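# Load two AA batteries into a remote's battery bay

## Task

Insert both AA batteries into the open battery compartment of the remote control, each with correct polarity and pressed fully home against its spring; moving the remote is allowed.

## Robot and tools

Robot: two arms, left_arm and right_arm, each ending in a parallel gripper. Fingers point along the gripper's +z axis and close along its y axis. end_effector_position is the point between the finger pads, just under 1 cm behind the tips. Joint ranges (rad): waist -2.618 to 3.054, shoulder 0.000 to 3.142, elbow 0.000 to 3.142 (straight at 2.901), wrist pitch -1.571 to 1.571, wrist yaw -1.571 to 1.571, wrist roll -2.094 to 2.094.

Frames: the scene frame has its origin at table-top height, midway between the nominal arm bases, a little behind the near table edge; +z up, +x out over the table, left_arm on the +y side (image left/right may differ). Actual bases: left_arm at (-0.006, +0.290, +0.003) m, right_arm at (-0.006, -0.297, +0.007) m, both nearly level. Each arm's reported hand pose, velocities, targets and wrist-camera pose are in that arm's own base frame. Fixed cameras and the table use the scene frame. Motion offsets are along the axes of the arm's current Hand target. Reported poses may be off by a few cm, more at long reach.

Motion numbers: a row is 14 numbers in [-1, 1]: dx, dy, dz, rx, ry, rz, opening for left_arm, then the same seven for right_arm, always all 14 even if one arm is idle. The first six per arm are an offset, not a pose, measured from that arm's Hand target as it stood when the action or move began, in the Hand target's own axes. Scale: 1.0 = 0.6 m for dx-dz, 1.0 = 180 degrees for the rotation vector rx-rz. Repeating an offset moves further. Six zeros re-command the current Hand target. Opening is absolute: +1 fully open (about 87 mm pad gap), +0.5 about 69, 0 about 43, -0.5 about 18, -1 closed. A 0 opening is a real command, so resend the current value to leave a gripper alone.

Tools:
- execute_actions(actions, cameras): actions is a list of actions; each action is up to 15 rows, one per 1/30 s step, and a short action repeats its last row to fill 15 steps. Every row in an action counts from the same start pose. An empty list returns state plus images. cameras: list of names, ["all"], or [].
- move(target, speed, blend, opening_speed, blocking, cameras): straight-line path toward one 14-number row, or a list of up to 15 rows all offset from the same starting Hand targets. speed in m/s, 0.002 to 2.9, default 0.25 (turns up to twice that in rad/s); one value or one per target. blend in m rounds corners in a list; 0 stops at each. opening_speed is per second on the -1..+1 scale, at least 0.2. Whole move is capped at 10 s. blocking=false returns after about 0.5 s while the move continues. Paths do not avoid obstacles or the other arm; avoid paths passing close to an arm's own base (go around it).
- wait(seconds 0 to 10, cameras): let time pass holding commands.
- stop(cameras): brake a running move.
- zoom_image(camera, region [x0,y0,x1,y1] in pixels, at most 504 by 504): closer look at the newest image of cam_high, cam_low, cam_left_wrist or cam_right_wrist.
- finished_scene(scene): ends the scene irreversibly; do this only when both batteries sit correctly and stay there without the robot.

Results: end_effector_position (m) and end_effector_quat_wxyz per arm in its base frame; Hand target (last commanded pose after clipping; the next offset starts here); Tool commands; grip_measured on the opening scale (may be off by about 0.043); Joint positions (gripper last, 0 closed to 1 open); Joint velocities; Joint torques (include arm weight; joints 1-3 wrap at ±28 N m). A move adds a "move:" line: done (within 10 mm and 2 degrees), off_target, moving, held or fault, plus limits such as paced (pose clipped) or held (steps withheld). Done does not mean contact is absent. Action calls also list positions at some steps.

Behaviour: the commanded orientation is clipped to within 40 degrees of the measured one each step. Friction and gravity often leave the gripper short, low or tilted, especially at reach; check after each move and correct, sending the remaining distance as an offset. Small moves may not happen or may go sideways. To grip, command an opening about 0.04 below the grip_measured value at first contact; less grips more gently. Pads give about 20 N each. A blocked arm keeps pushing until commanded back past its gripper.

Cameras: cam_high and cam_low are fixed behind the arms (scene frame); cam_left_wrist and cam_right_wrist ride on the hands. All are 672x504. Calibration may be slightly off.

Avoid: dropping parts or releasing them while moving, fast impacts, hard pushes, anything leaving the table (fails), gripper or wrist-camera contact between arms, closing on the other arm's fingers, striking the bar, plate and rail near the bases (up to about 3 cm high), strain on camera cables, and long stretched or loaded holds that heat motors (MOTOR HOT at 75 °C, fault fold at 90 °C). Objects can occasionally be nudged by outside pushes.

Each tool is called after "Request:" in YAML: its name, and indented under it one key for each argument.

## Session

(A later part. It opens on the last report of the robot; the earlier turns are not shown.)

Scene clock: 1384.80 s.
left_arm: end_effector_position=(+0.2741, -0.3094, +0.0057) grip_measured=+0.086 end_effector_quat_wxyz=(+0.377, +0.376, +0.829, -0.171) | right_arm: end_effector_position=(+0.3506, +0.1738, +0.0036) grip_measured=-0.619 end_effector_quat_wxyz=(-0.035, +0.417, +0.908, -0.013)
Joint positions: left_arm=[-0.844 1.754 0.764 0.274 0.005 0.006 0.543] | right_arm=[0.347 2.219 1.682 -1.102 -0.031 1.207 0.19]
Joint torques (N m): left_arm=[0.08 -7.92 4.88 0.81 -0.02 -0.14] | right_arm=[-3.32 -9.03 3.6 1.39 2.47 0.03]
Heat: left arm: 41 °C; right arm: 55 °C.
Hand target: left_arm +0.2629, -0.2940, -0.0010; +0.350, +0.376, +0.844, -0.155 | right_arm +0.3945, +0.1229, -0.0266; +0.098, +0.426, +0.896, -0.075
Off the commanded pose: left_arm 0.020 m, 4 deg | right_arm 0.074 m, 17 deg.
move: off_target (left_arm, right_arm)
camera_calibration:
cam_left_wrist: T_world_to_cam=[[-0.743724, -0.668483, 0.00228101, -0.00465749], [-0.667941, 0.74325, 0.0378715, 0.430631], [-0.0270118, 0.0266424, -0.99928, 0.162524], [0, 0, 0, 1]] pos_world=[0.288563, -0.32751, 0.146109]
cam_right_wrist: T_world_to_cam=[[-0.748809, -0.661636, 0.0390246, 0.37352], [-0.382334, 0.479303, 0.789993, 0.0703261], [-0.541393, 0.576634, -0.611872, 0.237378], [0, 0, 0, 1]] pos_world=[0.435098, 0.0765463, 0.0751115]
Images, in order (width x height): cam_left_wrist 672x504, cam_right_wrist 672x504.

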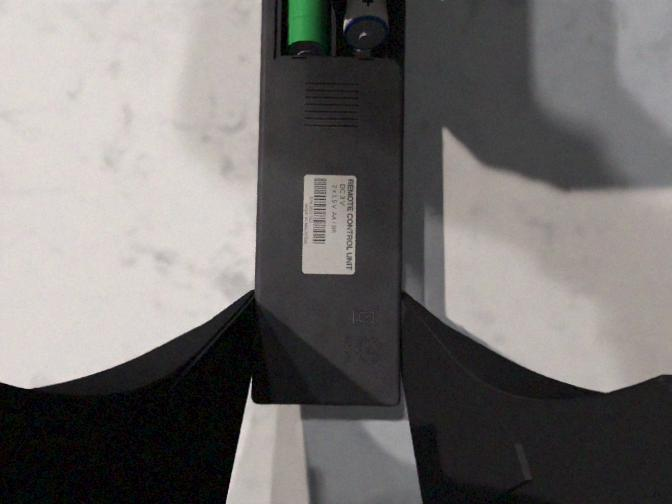

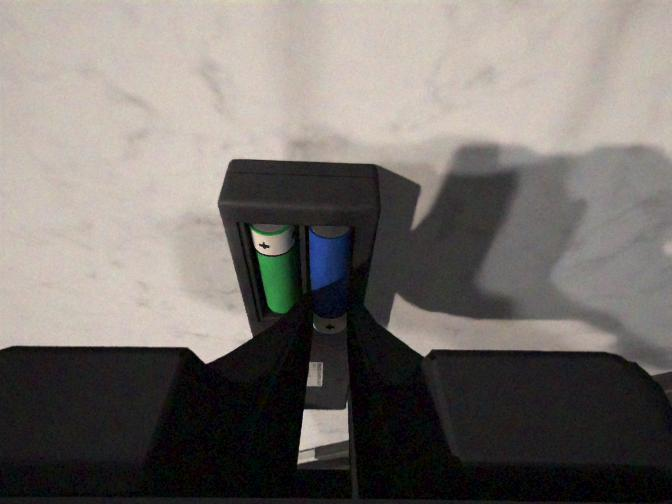

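Request:
move:
  target: [0,0,0,0,0,0,0.0,-0.01,0,0.035,0,-0.03,0,-0.76]
  speed: 0.1
  cameras: ["cam_left_wrist","cam_right_wrist"]

Request:
zoom_image:
  camera: "cam_left_wrist"
  region: [240, 0, 440, 100]

Request:
zoom_image:
  camera: "cam_right_wrist"
  region: [210, 150, 450, 400]

Scene clock: 1390.57 s.
left_arm: end_effector_position=(+0.2741, -0.3094, +0.0058) grip_measured=+0.086 end_effector_quat_wxyz=(+0.377, +0.376, +0.829, -0.171) | right_arm: end_effector_position=(+0.3506, +0.1735, +0.0029) grip_measured=-0.619 end_effector_quat_wxyz=(-0.013, +0.415, +0.910, -0.014)
Joint positions: left_arm=[-0.844 1.754 0.764 0.274 0.005 0.006 0.543] | right_arm=[0.36 2.188 1.638 -1.058 0.001 1.216 0.19]
Joint torques (N m): left_arm=[0.06 -7.94 4.85 0.81 -0.02 -0.13] | right_arm=[-3.26 -5.9 2.52 1.68 2.98 -0.09]
Heat: left arm: 42 °C; right arm: 54 °C.
Hand target: left_arm +0.2629, -0.2940, -0.0010; +0.350, +0.376, +0.844, -0.155 | right_arm +0.4006, +0.1139, -0.0454; +0.140, +0.422, +0.891, -0.095
Off the commanded pose: left_arm 0.020 m, 4 deg | right_arm 0.092 m, 20 deg.
move: off_target (left_arm, right_arm)
camera_calibration:
cam_left_wrist: T_world_to_cam=[[-0.743723, -0.668484, 0.00233286, -0.00465777], [-0.66795, 0.74326, 0.0375151, 0.430831], [-0.0268121, 0.0263426, -0.999293, 0.162375], [0, 0, 0, 1]] pos_world=[0.288663, -0.32761, 0.146108]
cam_right_wrist: T_world_to_cam=[[-0.745609, -0.666006, 0.0224167, 0.37309], [-0.416985, 0.492535, 0.763893, 0.0809429], [-0.519798, 0.560218, -0.644953, 0.232504], [0, 0, 0, 1]] pos_world=[0.432787, 0.0783599, 0.0797591]
Images, in order (width x height): cam_left_wrist 672x504, cam_right_wrist 672x504.

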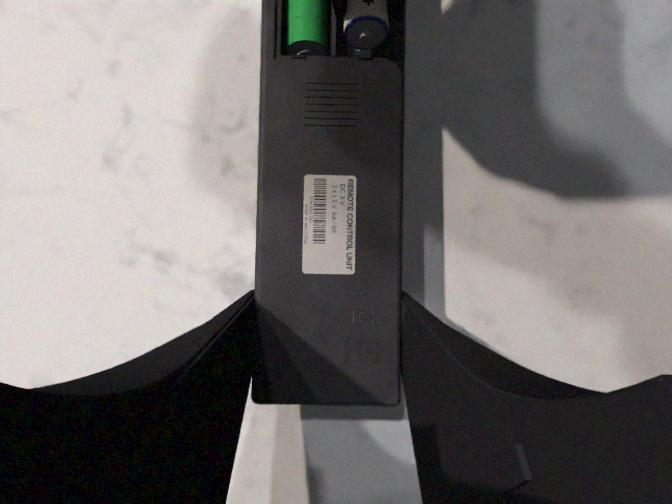

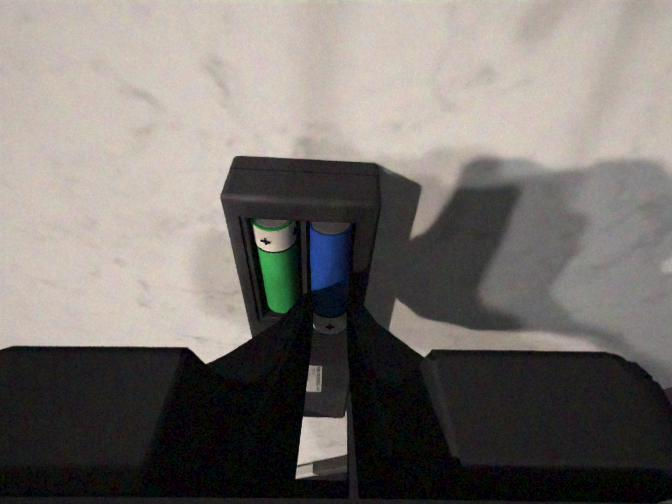

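Scaled by 2.520 from the camera's 672x504 image, which has a finer 960x720 frame.

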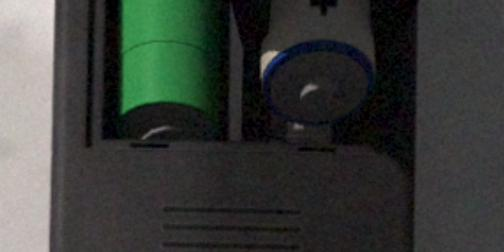

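Scaled by 2.016 from the camera's 672x504 image, which has a finer 960x720 frame.

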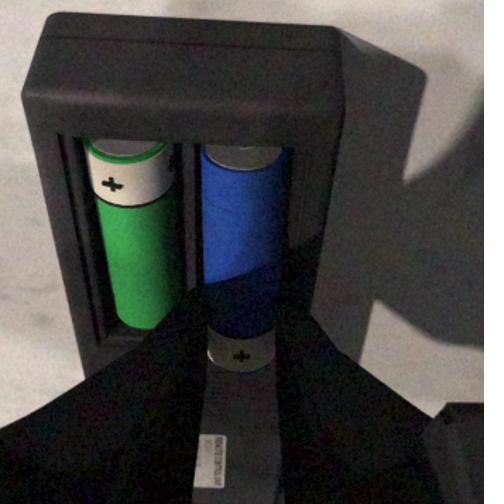

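Request:
move:
  target: [0,0,0,0,0,0,0.0,0.0715,-0.005,-0.0873,0,0.07,0,-0.76]
  speed: 0.06
  cameras: ["cam_left_wrist","cam_right_wrist"]

Request:
zoom_image:
  camera: "cam_left_wrist"
  region: [240, 0, 440, 100]

Request:
zoom_image:
  camera: "cam_right_wrist"
  region: [210, 150, 450, 400]

Scene clock: 1399.40 s.
left_arm: end_effector_position=(+0.2731, -0.3083, +0.0045) grip_measured=+0.086 end_effector_quat_wxyz=(+0.374, +0.377, +0.830, -0.169) | right_arm: end_effector_position=(+0.3478, +0.1782, +0.0041) grip_measured=-0.619 end_effector_quat_wxyz=(-0.013, +0.422, +0.906, -0.016)
Joint positions: left_arm=[-0.844 1.754 0.764 0.266 0.005 0.006 0.543] | right_arm=[0.374 2.185 1.638 -1.065 0.003 1.245 0.19]
Joint torques (N m): left_arm=[0.06 -7.92 4.88 0.87 -0.03 -0.14] | right_arm=[-0.81 -9.62 3.56 0.82 1.24 0.13]
Heat: left arm: 42 °C; right arm: 52 °C.
Hand target: left_arm +0.2629, -0.2940, -0.0010; +0.350, +0.376, +0.844, -0.155 | right_arm +0.3635, +0.1582, -0.0100; +0.041, +0.430, +0.900, -0.048
Off the commanded pose: left_arm 0.018 m, 4 deg | right_arm 0.029 m, 7 deg.
move: off_target (left_arm, right_arm)
camera_calibration:
cam_left_wrist: T_world_to_cam=[[-0.743723, -0.668485, 0.00226451, -0.00460048], [-0.667717, 0.743023, 0.0455192, 0.429072], [-0.0321115, 0.0323416, -0.998961, 0.164308], [0, 0, 0, 1]] pos_world=[0.288353, -0.3272, 0.144616]
cam_right_wrist: T_world_to_cam=[[-0.755544, -0.654515, 0.0276426, 0.375404], [-0.407138, 0.502203, 0.762909, 0.071345], [-0.513218, 0.565157, -0.645914, 0.225992], [0, 0, 0, 1]] pos_world=[0.428665, 0.0821567, 0.0811648]
Images, in order (width x height): cam_left_wrist 672x504, cam_right_wrist 672x504.

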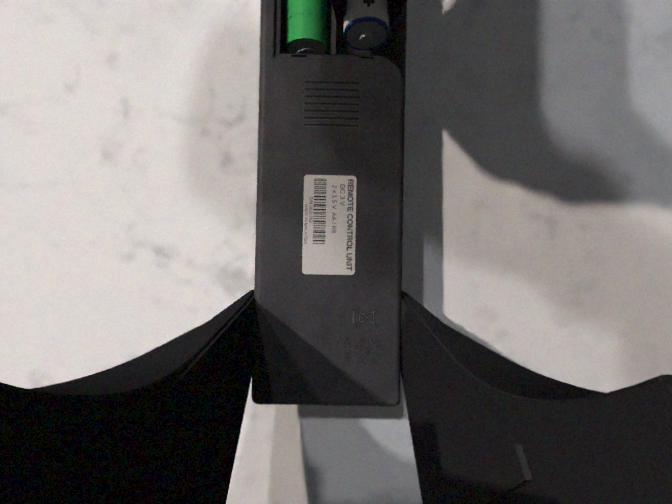

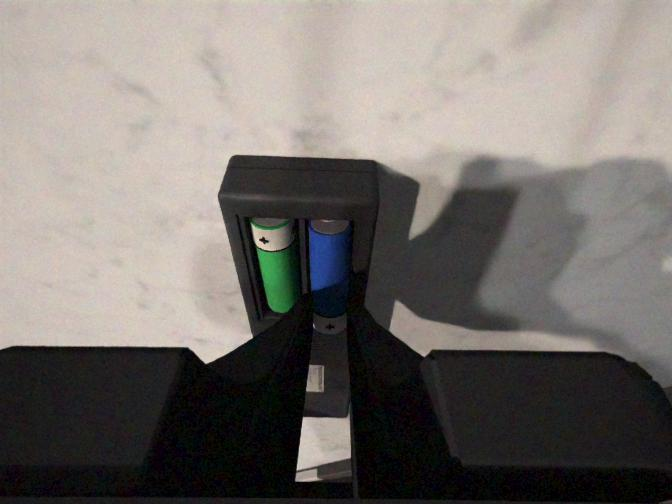

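Scaled by 2.520 from the camera's 672x504 image, which has a finer 960x720 frame.

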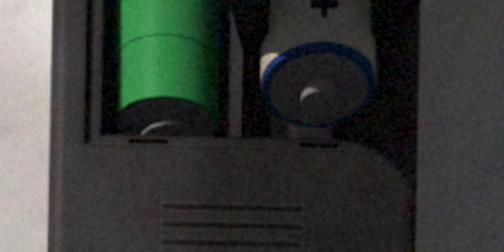

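Scaled by 2.016 from the camera's 672x504 image, which has a finer 960x720 frame.

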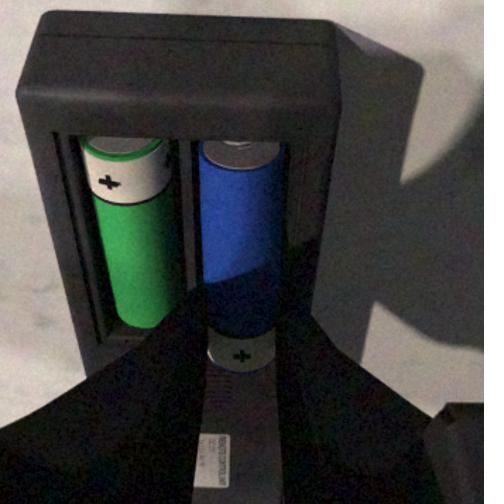

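Request:
move:
  target:
    - [0,0,0,0,0,0,0.0,0.0335,0,-0.0075,0,0.02,0,-0.76]
    - [0,0,0,0,0,0,0.0,0.0335,0,-0.0075,0,0.02,0,-0.4]
  speed: 0.06
  opening_speed: 0.5
  cameras: ["cam_left_wrist","cam_right_wrist"]

Request:
zoom_image:
  camera: "cam_left_wrist"
  region: [240, 0, 440, 100]

Request:
zoom_image:
  camera: "cam_right_wrist"
  region: [210, 150, 450, 400]

Scene clock: 1407.50 s.
left_arm: end_effector_position=(+0.2703, -0.3051, +0.0012) grip_measured=+0.086 end_effector_quat_wxyz=(+0.365, +0.379, +0.834, -0.165) | right_arm: end_effector_position=(+0.3462, +0.1864, +0.0030) grip_measured=-0.400 end_effector_quat_wxyz=(-0.014, +0.428, +0.904, -0.011)
Joint positions: left_arm=[-0.844 1.754 0.764 0.245 0.005 0.006 0.543] | right_arm=[0.39 2.185 1.632 -1.054 -0.005 1.274 0.3]
Joint torques (N m): left_arm=[0.06 -7.94 4.82 1.02 -0.02 -0.14] | right_arm=[-0.44 -9.96 3.63 0.61 0.84 0.04]
Heat: left arm: 42 °C; right arm: 51 °C.
Hand target: left_arm +0.2629, -0.2940, -0.0010; +0.350, +0.376, +0.844, -0.155 | right_arm +0.3507, +0.1743, -0.0079; +0.013, +0.431, +0.901, -0.035
Off the commanded pose: left_arm 0.013 m, 2 deg | right_arm 0.017 m, 4 deg.
move: off_target (left_arm, right_arm); target 2's new opening was sent with right_arm's hand 0.016 m and 4 deg from that target
camera_calibration:
cam_left_wrist: T_world_to_cam=[[-0.743681, -0.668531, 0.00212754, -0.00459249], [-0.666929, 0.742112, 0.0668969, 0.424476], [-0.0463015, 0.0483311, -0.997758, 0.169504], [0, 0, 0, 1]] pos_world=[0.287528, -0.326271, 0.140738]
cam_right_wrist: T_world_to_cam=[[-0.764458, -0.64438, 0.0194808, 0.380756], [-0.402404, 0.500563, 0.766491, 0.0661446], [-0.503662, 0.578111, -0.64196, 0.214138], [0, 0, 0, 1]] pos_world=[0.425542, 0.0884467, 0.0793513]
Images, in order (width x height): cam_left_wrist 672x504, cam_right_wrist 672x504.

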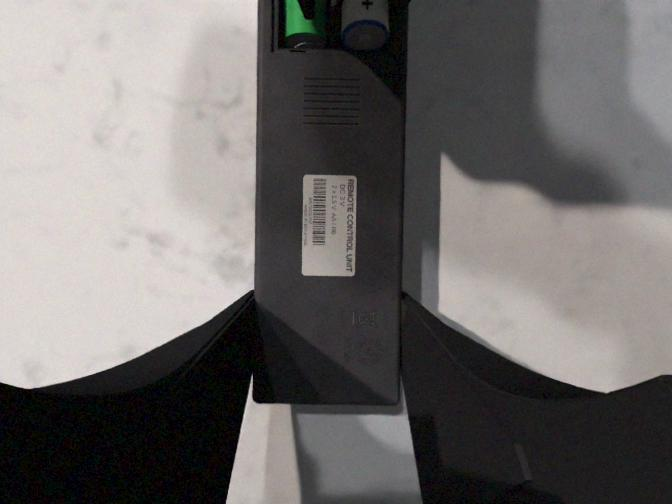

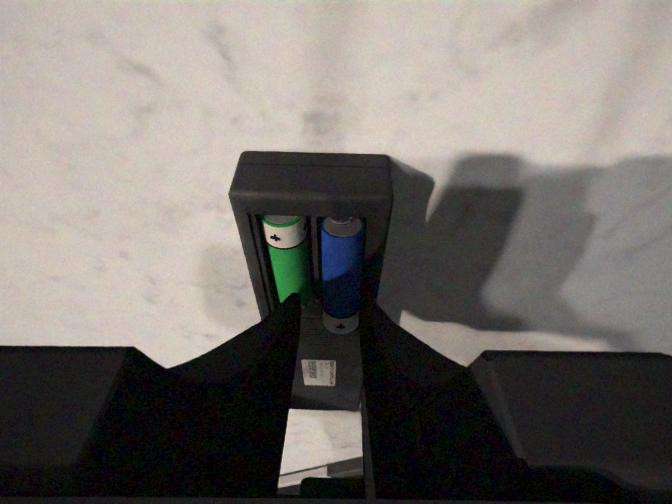

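Scaled by 2.520 from the camera's 672x504 image, which has a finer 960x720 frame.

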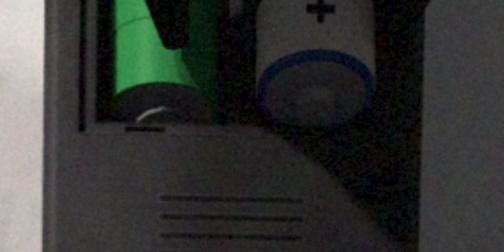

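Scaled by 2.016 from the camera's 672x504 image, which has a finer 960x720 frame.

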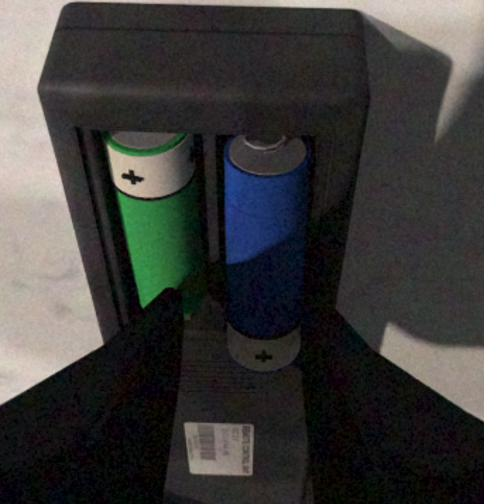

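Request:
move:
  target:
    - [0,0,0,0,0,0,0.0,0.02,0.0,-0.06,0,0,0,-0.4]
    - [0,0,0,0,0,0,0.0,0.014,0.008,-0.062,0,0,0,-0.4]
    - [0,0,0,0,0,0,0.0,0.0133,0.008,-0.0218,0,0,0,-0.4]
  speed: 0.08
  cameras: ["cam_right_wrist"]

Request:
zoom_image:
  camera: "cam_right_wrist"
  region: [210, 150, 450, 400]

Scene clock: 1422.20 s.
left_arm: end_effector_position=(+0.2687, -0.3034, -0.0007) grip_measured=+0.086 end_effector_quat_wxyz=(+0.360, +0.380, +0.836, -0.163) | right_arm: end_effector_position=(+0.3440, +0.1854, +0.0063) grip_measured=-0.400 end_effector_quat_wxyz=(+0.002, +0.429, +0.903, -0.036)
Joint positions: left_arm=[-0.844 1.754 0.764 0.233 0.006 0.006 0.543] | right_arm=[0.414 2.185 1.653 -1.091 0.051 1.303 0.3]
Joint torques (N m): left_arm=[0.06 -7.92 4.82 1.13 -0.03 -0.13] | right_arm=[-0.53 -10.39 5.16 0.44 0.26 0.09]
Heat: left arm: 42 °C; right arm: 52 °C.
Hand target: left_arm +0.2629, -0.2940, -0.0010; +0.350, +0.376, +0.844, -0.155 | right_arm +0.3496, +0.1845, +0.0045; +0.013, +0.432, +0.901, -0.035
Off the commanded pose: left_arm 0.011 m, 2 deg | right_arm 0.006 m, 1 deg.
move: off_target (left_arm)
camera_calibration:
cam_right_wrist: T_world_to_cam=[[-0.765848, -0.640972, 0.0513016, 0.378133], [-0.407424, 0.545425, 0.732474, 0.0568185], [-0.497476, 0.540062, -0.67886, 0.220902], [0, 0, 0, 1]] pos_world=[0.422635, 0.0920813, 0.0889445]
Images, in order (width x height): cam_right_wrist 672x504.

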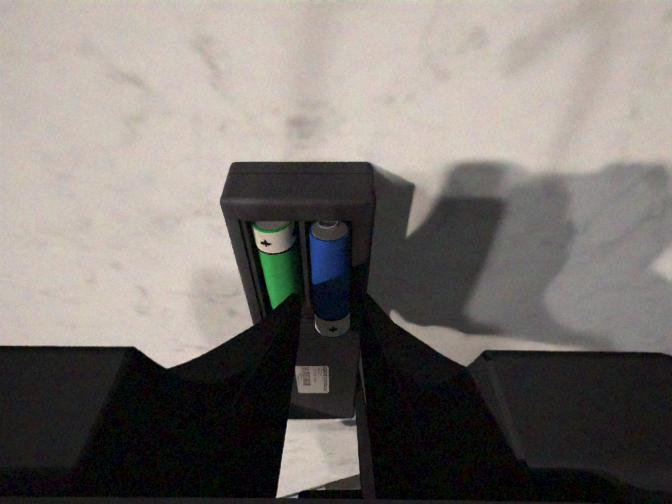

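Scaled by 2.016 from the camera's 672x504 image, which has a finer 960x720 frame.

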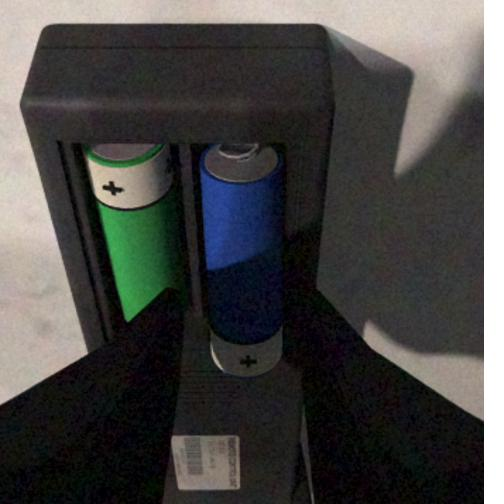

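Request:
move:
  target:
    - [0,0,0,0,0,0,0.0,0.0067,0.0,-0.035,0,0,0,-0.4]
    - [0,0,0,0,0,0,0.0,0.0067,-0.001,0.0,0,0,0,-0.4]
  speed: 0.08
  cameras: ["cam_right_wrist"]

Request:
zoom_image:
  camera: "cam_right_wrist"
  region: [210, 150, 450, 400]

Scene clock: 1428.77 s.
left_arm: end_effector_position=(+0.2687, -0.3034, -0.0007) grip_measured=+0.086 end_effector_quat_wxyz=(+0.360, +0.380, +0.836, -0.163) | right_arm: end_effector_position=(+0.3423, +0.1846, +0.0043) grip_measured=-0.400 end_effector_quat_wxyz=(+0.001, +0.429, +0.902, -0.038)
Joint positions: left_arm=[-0.844 1.754 0.764 0.233 0.006 0.006 0.543] | right_arm=[0.414 2.185 1.644 -1.087 0.051 1.303 0.3]
Joint torques (N m): left_arm=[0.03 -7.92 4.86 1.13 -0.02 -0.15] | right_arm=[0.43 -10.82 5.14 0.5 0.26 0.18]
Heat: left arm: 42 °C; right arm: 51 °C.
Hand target: left_arm +0.2629, -0.2940, -0.0010; +0.350, +0.376, +0.844, -0.155 | right_arm +0.3466, +0.1872, +0.0043; +0.013, +0.432, +0.901, -0.035
Off the commanded pose: left_arm 0.011 m, 2 deg | right_arm 0.005 m, 2 deg.
move: off_target (left_arm)
camera_calibration:
cam_right_wrist: T_world_to_cam=[[-0.765851, -0.640559, 0.0561819, 0.376331], [-0.40399, 0.547297, 0.732979, 0.0565239], [-0.500265, 0.538656, -0.677927, 0.22026], [0, 0, 0, 1]] pos_world=[0.421237, 0.0914827, 0.0867466]
Images, in order (width x height): cam_right_wrist 672x504.

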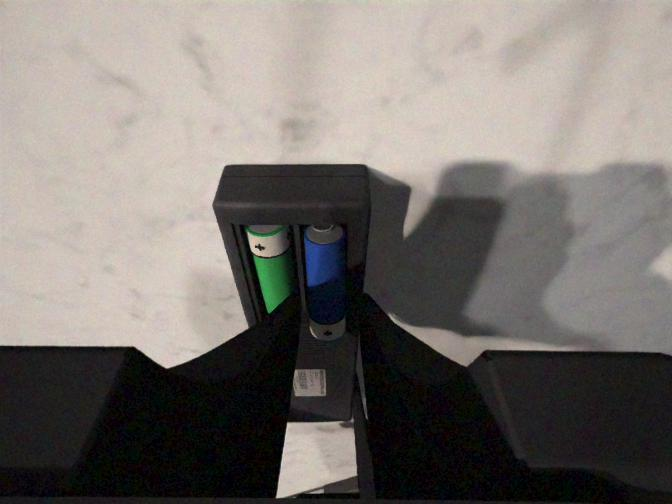

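Scaled by 2.016 from the camera's 672x504 image, which has a finer 960x720 frame.

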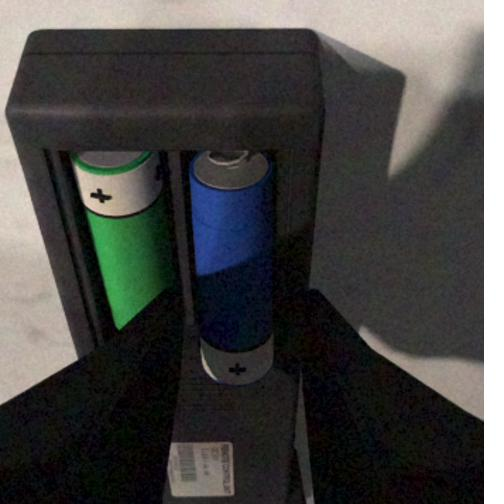

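Request:
move:
  target:
    - [0,0,0,0,0,0,0.0,0.016,0.003,-0.04,0,0,0,-0.4]
    - [0,0,0,0,0,0,0.0,0.009,0.003,-0.003,0,0,0,-0.4]
  speed: 0.08
  cameras: ["cam_right_wrist"]

Request:
zoom_image:
  camera: "cam_right_wrist"
  region: [210, 150, 450, 400]

Scene clock: 1436.27 s.
left_arm: end_effector_position=(+0.2687, -0.3034, -0.0007) grip_measured=+0.086 end_effector_quat_wxyz=(+0.360, +0.380, +0.836, -0.163) | right_arm: end_effector_position=(+0.3381, +0.1946, +0.0057) grip_measured=-0.400 end_effector_quat_wxyz=(+0.001, +0.427, +0.903, -0.039)
Joint positions: left_arm=[-0.844 1.754 0.764 0.233 0.006 0.006 0.543] | right_arm=[0.441 2.185 1.65 -1.094 0.051 1.326 0.3]
Joint torques (N m): left_arm=[0.1 -7.92 4.85 1.13 -0.02 -0.13] | right_arm=[-0.38 -10.91 5.49 0.44 0.3 0.03]
Heat: left arm: 42 °C; right arm: 52 °C.
Hand target: left_arm +0.2629, -0.2940, -0.0010; +0.350, +0.376, +0.844, -0.155 | right_arm +0.3447, +0.1927, +0.0057; +0.013, +0.432, +0.901, -0.035
Off the commanded pose: left_arm 0.011 m, 2 deg | right_arm 0.007 m, 2 deg.
move: off_target (left_arm)
camera_calibration:
cam_right_wrist: T_world_to_cam=[[-0.763195, -0.64373, 0.0560833, 0.379081], [-0.407009, 0.546319, 0.732037, 0.0495809], [-0.501874, 0.535861, -0.678952, 0.214895], [0, 0, 0, 1]] pos_world=[0.417343, 0.101785, 0.0883484]
Images, in order (width x height): cam_right_wrist 672x504.

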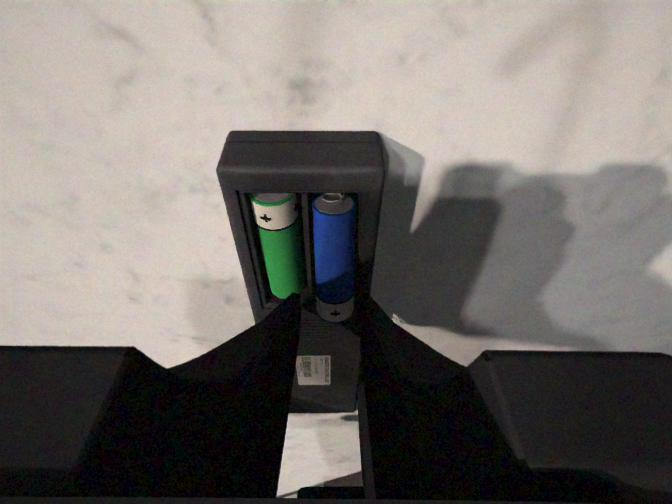

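Scaled by 2.016 from the camera's 672x504 image, which has a finer 960x720 frame.

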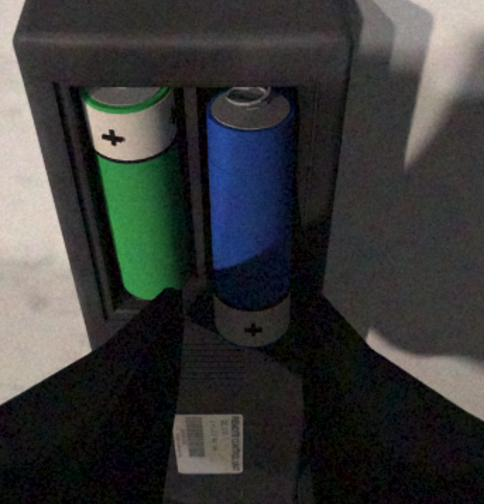

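Request:
move:
  target:
    - [0,0,0,0,0,0,0.0,0.003,0.003,-0.04,0,0,0,-0.4]
    - [0,0,0,0,0,0,0.0,-0.008,0.0013,0.0005,0,0,0,-0.4]
  speed: 0.08
  cameras: ["cam_right_wrist"]

Request:
zoom_image:
  camera: "cam_right_wrist"
  region: [210, 150, 450, 400]

Scene clock: 1444.90 s.
left_arm: end_effector_position=(+0.2687, -0.3034, -0.0007) grip_measured=+0.086 end_effector_quat_wxyz=(+0.360, +0.380, +0.836, -0.163) | right_arm: end_effector_position=(+0.3424, +0.1923, +0.0082) grip_measured=-0.400 end_effector_quat_wxyz=(+0.003, +0.432, +0.901, -0.036)
Joint positions: left_arm=[-0.844 1.754 0.764 0.233 0.006 0.006 0.543] | right_arm=[0.432 2.185 1.661 -1.098 0.051 1.326 0.3]
Joint torques (N m): left_arm=[0.06 -7.98 4.86 1.13 -0.03 -0.15] | right_arm=[-0.88 -10.24 5.23 0.47 0.34 -0.04]
Heat: left arm: 43 °C; right arm: 52 °C.
Hand target: left_arm +0.2629, -0.2940, -0.0010; +0.350, +0.376, +0.844, -0.155 | right_arm +0.3483, +0.1894, +0.0057; +0.013, +0.432, +0.901, -0.035
Off the commanded pose: left_arm 0.011 m, 2 deg | right_arm 0.007 m, 1 deg.
move: off_target (left_arm)
camera_calibration:
cam_right_wrist: T_world_to_cam=[[-0.769869, -0.636305, 0.0491798, 0.381698], [-0.406367, 0.548166, 0.731013, 0.050153], [-0.492106, 0.542799, -0.680589, 0.215373], [0, 0, 0, 1]] pos_world=[0.420224, 0.0984796, 0.0911461]
Images, in order (width x height): cam_right_wrist 672x504.

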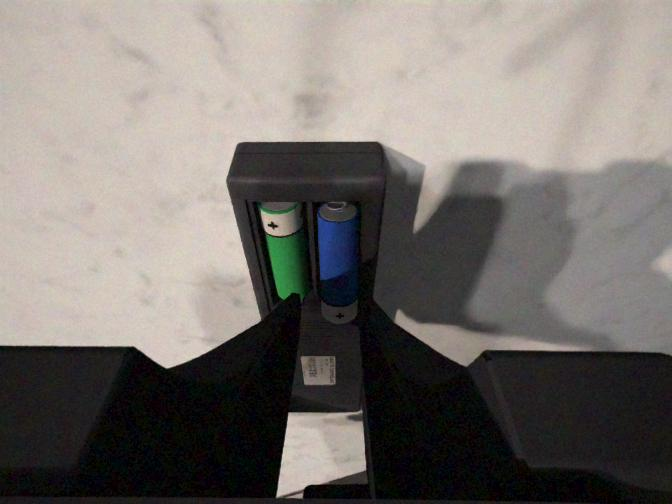

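Scaled by 2.016 from the camera's 672x504 image, which has a finer 960x720 frame.

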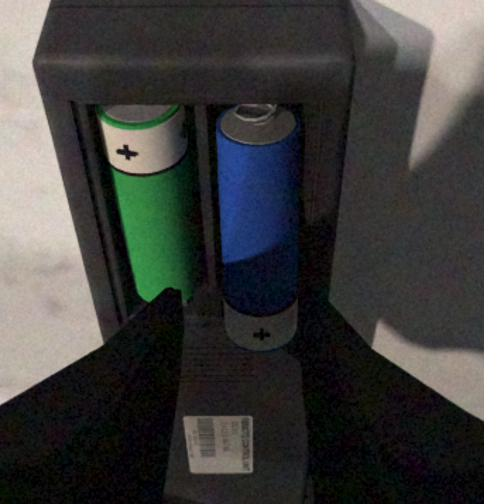

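Request:
move:
  target:
    - [0,0,0,0,0,0,0.0,0.0,-0.005,-0.025,0,0,0,-0.4]
    - [0,0,0,0,0,0,0.0,0.0,-0.005,0.0045,0,0,0,-0.4]
  speed: 0.08
  cameras: ["cam_right_wrist"]

Request:
zoom_image:
  camera: "cam_right_wrist"
  region: [210, 150, 450, 400]

Scene clock: 1451.87 s.
left_arm: end_effector_position=(+0.2687, -0.3034, -0.0007) grip_measured=+0.086 end_effector_quat_wxyz=(+0.360, +0.380, +0.836, -0.163) | right_arm: end_effector_position=(+0.3368, +0.1897, +0.0028) grip_measured=-0.400 end_effector_quat_wxyz=(-0.002, +0.431, +0.901, -0.043)
Joint positions: left_arm=[-0.844 1.754 0.764 0.233 0.006 0.006 0.543] | right_arm=[0.432 2.185 1.637 -1.092 0.051 1.326 0.3]
Joint torques (N m): left_arm=[0.13 -7.98 4.85 1.14 -0.02 -0.14] | right_arm=[-0.94 -11.17 5.15 0.57 0.27 -0.12]
Heat: left arm: 43 °C; right arm: 52 °C.
Hand target: left_arm +0.2629, -0.2940, -0.0010; +0.350, +0.376, +0.844, -0.155 | right_arm +0.3460, +0.1873, +0.0031; +0.013, +0.432, +0.901, -0.035
Off the commanded pose: left_arm 0.011 m, 2 deg | right_arm 0.009 m, 2 deg.
move: off_target (left_arm)
camera_calibration:
cam_right_wrist: T_world_to_cam=[[-0.768919, -0.635886, 0.0664181, 0.375441], [-0.394445, 0.553576, 0.733462, 0.0481567], [-0.503166, 0.537775, -0.676478, 0.21495], [0, 0, 0, 1]] pos_world=[0.415834, 0.0964844, 0.085152]
Images, in order (width x height): cam_right_wrist 672x504.

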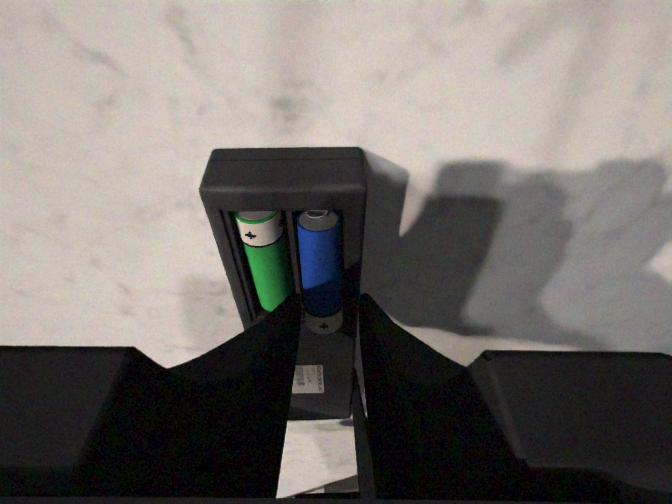

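Scaled by 2.016 from the camera's 672x504 image, which has a finer 960x720 frame.

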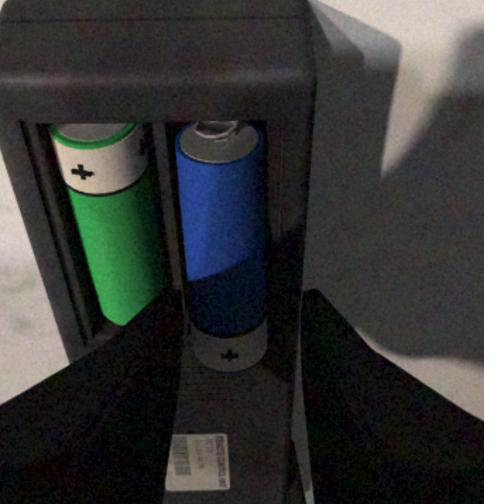

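Request:
move:
  target:
    - [0,0,0,0,0,0,0.0,0.0,0.003,-0.03,0,0,0,-0.4]
    - [0,0,0,0,0,0,0.0,0.0,0.003,-0.006,0,0,0,-0.4]
  speed: 0.06
  cameras: ["cam_right_wrist"]

Request:
zoom_image:
  camera: "cam_right_wrist"
  region: [210, 150, 450, 400]

Scene clock: 1457.93 s.
left_arm: end_effector_position=(+0.2687, -0.3034, -0.0007) grip_measured=+0.086 end_effector_quat_wxyz=(+0.360, +0.380, +0.836, -0.163) | right_arm: end_effector_position=(+0.3411, +0.1917, +0.0073) grip_measured=-0.400 end_effector_quat_wxyz=(+0.002, +0.432, +0.901, -0.038)
Joint positions: left_arm=[-0.844 1.754 0.764 0.233 0.006 0.006 0.543] | right_arm=[0.432 2.185 1.657 -1.098 0.051 1.326 0.3]
Joint torques (N m): left_arm=[0.06 -7.94 4.83 1.14 -0.03 -0.14] | right_arm=[-1.05 -10.69 5.31 0.53 0.23 -0.05]
Heat: left arm: 43 °C; right arm: 52 °C.
Hand target: left_arm +0.2629, -0.2940, -0.0010; +0.350, +0.376, +0.844, -0.155 | right_arm +0.3473, +0.1887, +0.0066; +0.013, +0.432, +0.901, -0.035
Off the commanded pose: left_arm 0.011 m, 2 deg | right_arm 0.007 m, 1 deg.
move: off_target (left_arm)
camera_calibration:
cam_right_wrist: T_world_to_cam=[[-0.769656, -0.636208, 0.0535606, 0.380237], [-0.403351, 0.549552, 0.731642, 0.0493124], [-0.494911, 0.541509, -0.679581, 0.215563], [0, 0, 0, 1]] pos_world=[0.419226, 0.0980808, 0.0900476]
Images, in order (width x height): cam_right_wrist 672x504.

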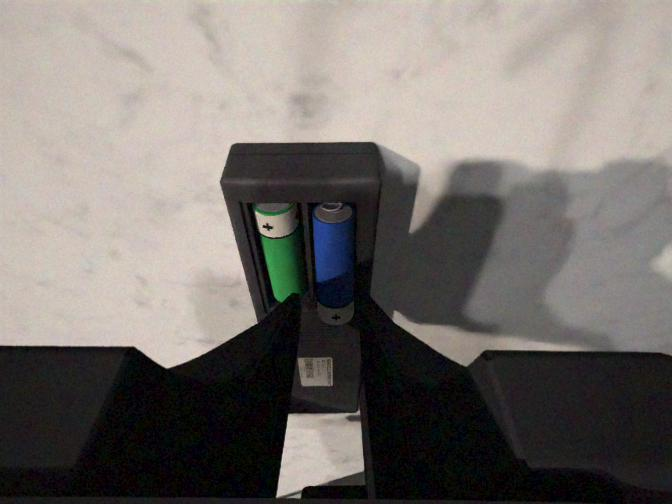

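Scaled by 2.016 from the camera's 672x504 image, which has a finer 960x720 frame.

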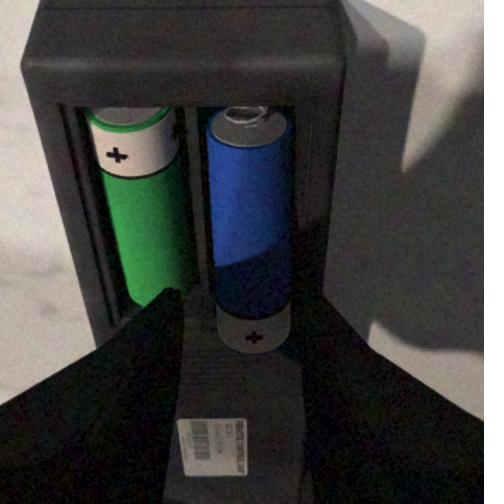

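Request:
move:
  target: [0,0,0,0,0,0,0.0,0,0,0.006,0,0,0,-0.72]
  opening_speed: 0.5

Scene clock: 1461.87 s.
left_arm: end_effector_position=(+0.2687, -0.3034, -0.0007) grip_measured=+0.086 end_effector_quat_wxyz=(+0.360, +0.380, +0.836, -0.163) | right_arm: end_effector_position=(+0.3395, +0.1904, +0.0056) grip_measured=-0.624 end_effector_quat_wxyz=(+0.001, +0.431, +0.901, -0.041)
Joint positions: left_arm=[-0.844 1.754 0.764 0.233 0.006 0.006 0.543] | right_arm=[0.431 2.185 1.65 -1.097 0.053 1.326 0.188]
Joint torques (N m): left_arm=[0.08 -7.95 4.82 1.13 -0.02 -0.14] | right_arm=[-0.8 -10.29 5.12 0.57 0.29 -0.05]
Heat: left arm: 43 °C; right arm: 52 °C.
Hand target: left_arm +0.2629, -0.2940, -0.0010; +0.350, +0.376, +0.844, -0.155 | right_arm +0.3473, +0.1884, +0.0030; +0.013, +0.432, +0.901, -0.035
Off the commanded pose: left_arm 0.011 m, 2 deg | right_arm 0.008 m, 2 deg.
move: off_target (left_arm)

Request:
move:
  target:
    - [0,0,0,0,0,0,0.0,-0.075,0,0.003,0,0,0,-0.74]
    - [0,0,0,0,0,0,0.0,-0.12,0,0.008,0,0,0,-0.74]
  speed: 0.1
  blend: [0.02,0]
  cameras: ["cam_left_wrist","cam_right_wrist"]

Request:
zoom_image:
  camera: "cam_left_wrist"
  region: [240, 0, 440, 100]

Request:
zoom_image:
  camera: "cam_right_wrist"
  region: [210, 150, 450, 400]

Scene clock: 1467.40 s.
left_arm: end_effector_position=(+0.2741, -0.3095, +0.0058) grip_measured=+0.086 end_effector_quat_wxyz=(+0.377, +0.376, +0.829, -0.171) | right_arm: end_effector_position=(+0.3524, +0.1721, +0.0162) grip_measured=-0.625 end_effector_quat_wxyz=(-0.070, +0.420, +0.905, -0.004)
Joint positions: left_arm=[-0.844 1.754 0.764 0.274 0.006 0.006 0.543] | right_arm=[0.316 2.251 1.768 -1.197 -0.09 1.18 0.187]
Joint torques (N m): left_arm=[0.09 -7.88 4.86 0.81 -0.02 -0.14] | right_arm=[-4.77 -9.54 6.9 0.84 1.46 -0.25]
Heat: left arm: 43 °C; right arm: 52 °C.
Hand target: left_arm +0.2629, -0.2940, -0.0010; +0.350, +0.376, +0.844, -0.155 | right_arm +0.3924, +0.1321, +0.0020; +0.013, +0.432, +0.901, -0.035
Off the commanded pose: left_arm 0.020 m, 4 deg | right_arm 0.058 m, 10 deg.
move: off_target (left_arm, right_arm); blend cut to 0.0136 m at target 1
camera_calibration:
cam_left_wrist: T_world_to_cam=[[-0.743908, -0.668277, 0.00255614, -0.00464414], [-0.667736, 0.743449, 0.0375724, 0.430756], [-0.0270092, 0.0262436, -0.999291, 0.162396], [0, 0, 0, 1]] pos_world=[0.288563, -0.327611, 0.146108]
cam_right_wrist: T_world_to_cam=[[-0.752261, -0.656816, 0.0519193, 0.373489], [-0.332434, 0.446413, 0.830785, 0.0492256], [-0.56885, 0.607708, -0.554167, 0.250477], [0, 0, 0, 1]] pos_world=[0.43981, 0.0711219, 0.0785189]
Images, in order (width x height): cam_left_wrist 672x504, cam_right_wrist 672x504.

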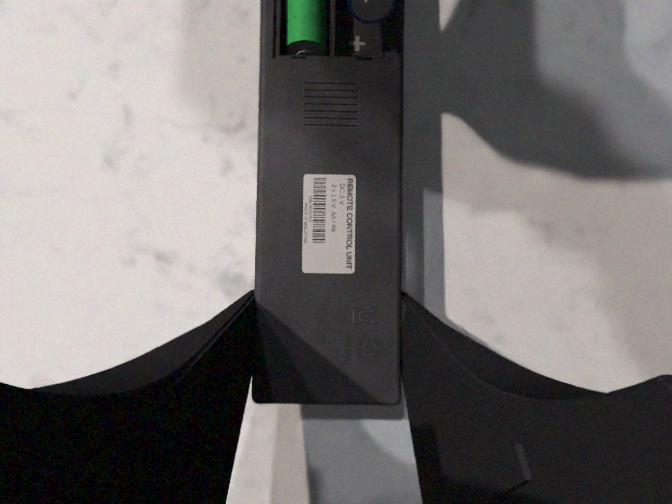

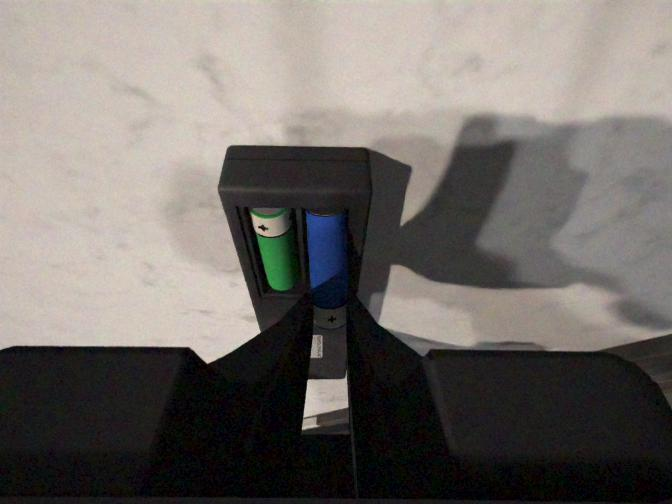

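Scaled by 2.520 from the camera's 672x504 image, which has a finer 960x720 frame.

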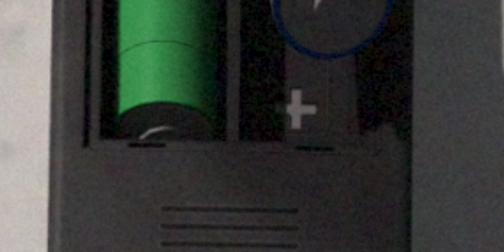

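Scaled by 2.016 from the camera's 672x504 image, which has a finer 960x720 frame.

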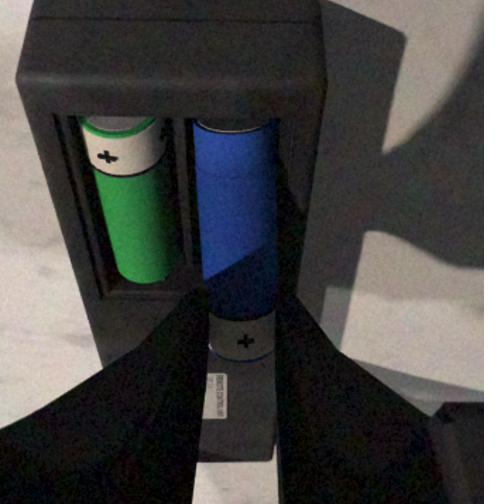

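Request:
move:
  target: [0,0,0,0,0,0,0.0,0.01,0,0.045,0,0,0,-0.74]
  speed: 0.1
  cameras: ["cam_left_wrist","cam_right_wrist"]

Request:
zoom_image:
  camera: "cam_left_wrist"
  region: [240, 0, 440, 100]

Request:
zoom_image:
  camera: "cam_right_wrist"
  region: [210, 150, 450, 400]

Scene clock: 1472.60 s.
left_arm: end_effector_position=(+0.2731, -0.3084, +0.0046) grip_measured=+0.086 end_effector_quat_wxyz=(+0.374, +0.377, +0.830, -0.170) | right_arm: end_effector_position=(+0.3604, +0.1636, +0.0003) grip_measured=-0.738 end_effector_quat_wxyz=(-0.060, +0.429, +0.901, -0.004)
Joint positions: left_arm=[-0.844 1.754 0.763 0.267 0.006 0.006 0.543] | right_arm=[0.295 2.269 1.74 -1.136 -0.075 1.179 0.131]
Joint torques (N m): left_arm=[0.08 -7.88 4.92 0.87 -0.03 -0.14] | right_arm=[-2.35 -8.79 4.27 1.2 1.4 -0.16]
Heat: left arm: 43 °C; right arm: 52 °C.
Hand target: left_arm +0.2629, -0.2941, -0.0010; +0.350, +0.376, +0.844, -0.155 | right_arm +0.3884, +0.1348, -0.0252; +0.013, +0.432, +0.901, -0.035
Off the commanded pose: left_arm 0.018 m, 4 deg | right_arm 0.048 m, 9 deg.
move: off_target (left_arm, right_arm)
camera_calibration:
cam_left_wrist: T_world_to_cam=[[-0.744088, -0.668076, 0.00281059, -0.00458224], [-0.667315, 0.743429, 0.0447767, 0.429201], [-0.0320037, 0.0314423, -0.998993, 0.164086], [0, 0, 0, 1]] pos_world=[0.288254, -0.327301, 0.144715]
cam_right_wrist: T_world_to_cam=[[-0.764799, -0.642738, 0.0444019, 0.376956], [-0.339057, 0.460133, 0.820559, 0.0691152], [-0.547835, 0.612508, -0.569834, 0.243038], [0, 0, 0, 1]] pos_world=[0.444874, 0.0616188, 0.0650406]
Images, in order (width x height): cam_left_wrist 672x504, cam_right_wrist 672x504.

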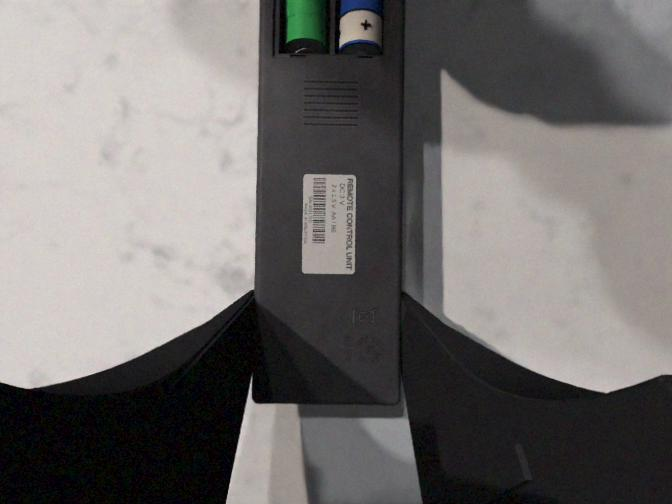

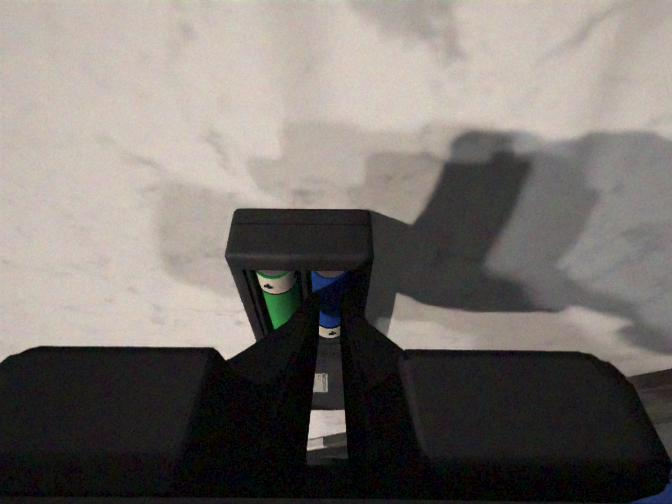

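Scaled by 2.520 from the camera's 672x504 image, which has a finer 960x720 frame.

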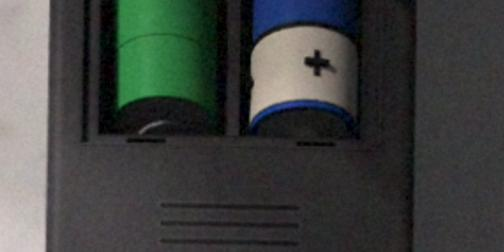

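Scaled by 2.016 from the camera's 672x504 image, which has a finer 960x720 frame.

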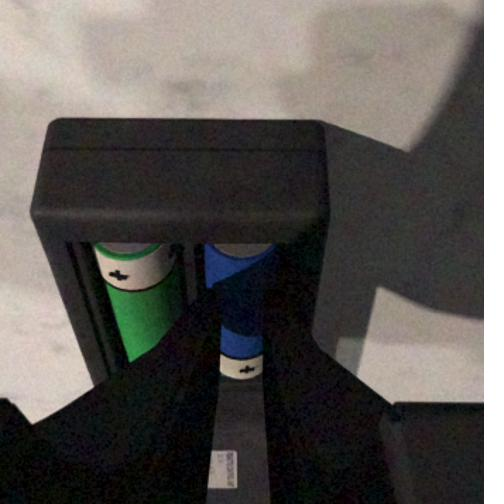

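Request:
move:
  target:
    - [0,0,0,0,0,0,0.0,0.06,-0.008,-0.0455,0,0,0,-0.74]
    - [0,0,0,0,0,0,0.0,0.06,-0.008,-0.13,0,0,0,-0.74]
  speed: 0.1
  cameras: ["cam_left_wrist","cam_right_wrist","cam_low"]

Request:
zoom_image:
  camera: "cam_left_wrist"
  region: [240, 0, 440, 100]

Request:
zoom_image:
  camera: "cam_right_wrist"
  region: [210, 150, 450, 400]

Request:
zoom_image:
  camera: "cam_low"
  region: [170, 300, 270, 350]

Scene clock: 1481.70 s.
left_arm: end_effector_position=(+0.2685, -0.3035, -0.0007) grip_measured=+0.086 end_effector_quat_wxyz=(+0.360, +0.380, +0.836, -0.164) | right_arm: end_effector_position=(+0.3541, +0.1608, +0.0356) grip_measured=-0.740 end_effector_quat_wxyz=(-0.011, +0.428, +0.903, -0.048)
Joint positions: left_arm=[-0.844 1.754 0.763 0.233 0.007 0.006 0.543] | right_arm=[0.349 2.193 1.781 -1.243 0.052 1.236 0.13]
Joint torques (N m): left_arm=[0.03 -7.88 4.88 1.12 -0.04 -0.15] | right_arm=[0.36 -13.26 7.16 0.32 0.27 0.2]
Heat: left arm: 43 °C; right arm: 52 °C.
Hand target: left_arm +0.2629, -0.2941, -0.0011; +0.350, +0.376, +0.844, -0.155 | right_arm +0.3627, +0.1655, +0.0509; +0.013, +0.432, +0.901, -0.035
Off the commanded pose: left_arm 0.011 m, 2 deg | right_arm 0.018 m, 3 deg.
move: off_target (left_arm, right_arm)
camera_calibration:
cam_left_wrist: T_world_to_cam=[[-0.744405, -0.667721, 0.00309725, -0.00443011], [-0.665493, 0.742285, 0.0783099, 0.421961], [-0.0545882, 0.0562332, -0.996924, 0.172209], [0, 0, 0, 1]] pos_world=[0.286915, -0.325857, 0.138649]
cam_right_wrist: T_world_to_cam=[[-0.762671, -0.641356, 0.083646, 0.366309], [-0.38337, 0.55242, 0.740175, 0.0430088], [-0.520923, 0.532443, -0.667191, 0.268173], [0, 0, 0, 1]] pos_world=[0.435559, 0.0683884, 0.116448]
Images, in order (width x height): cam_low 672x504, cam_left_wrist 672x504, cam_right_wrist 672x504.

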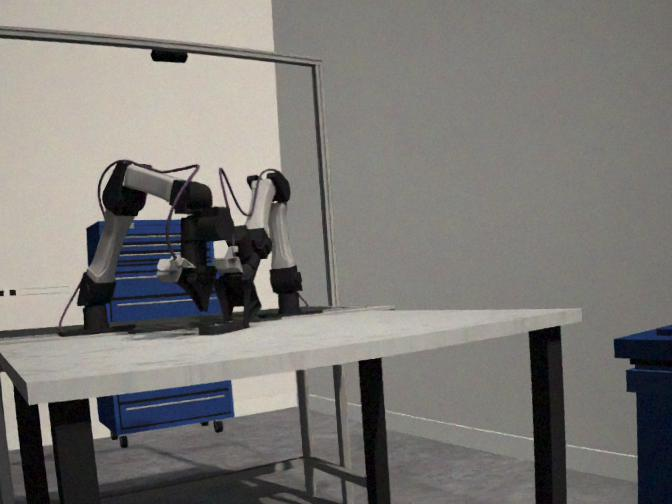

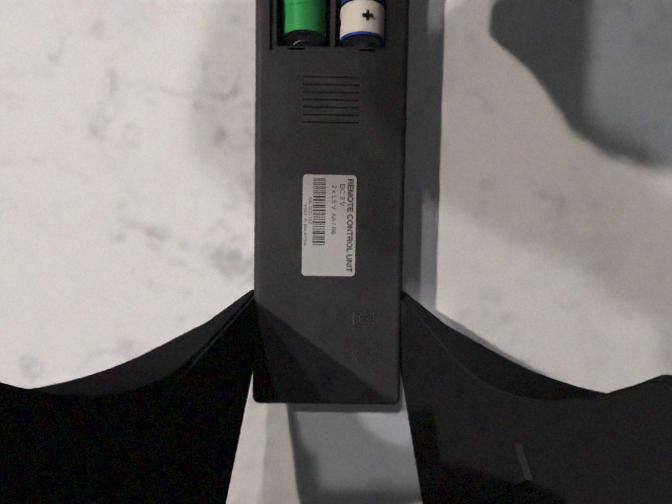

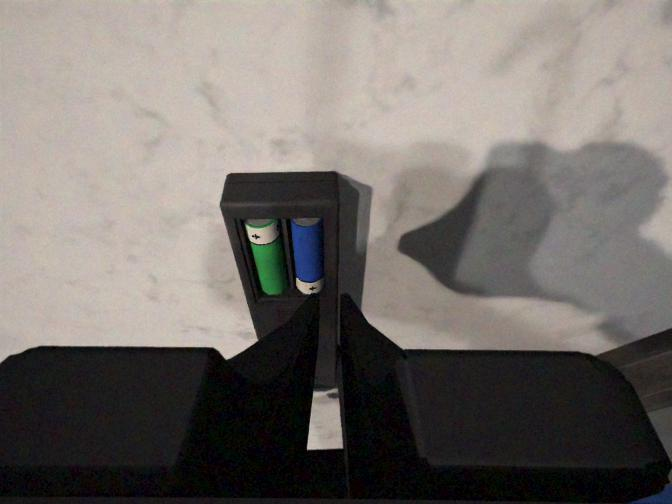

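Scaled by 2.520 from the camera's 672x504 image, which has a finer 960x720 frame.

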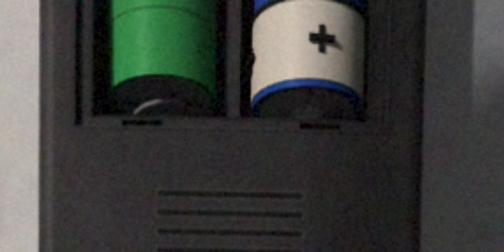

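Scaled by 2.016 from the camera's 672x504 image, which has a finer 960x720 frame.

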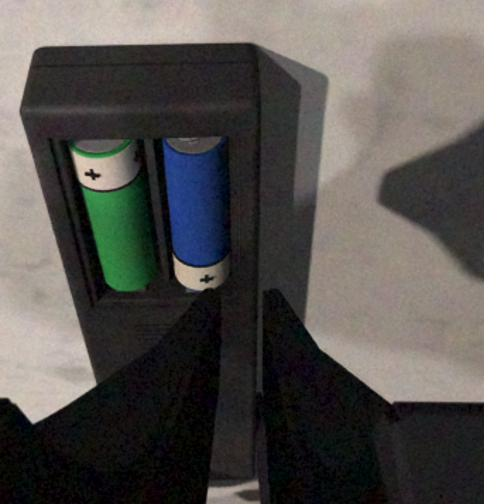

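Scaled by 5.040 from the camera's 672x504 image, which has a finer 960x720 frame.

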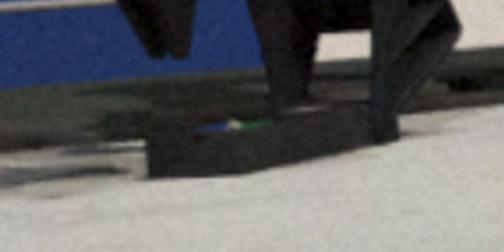

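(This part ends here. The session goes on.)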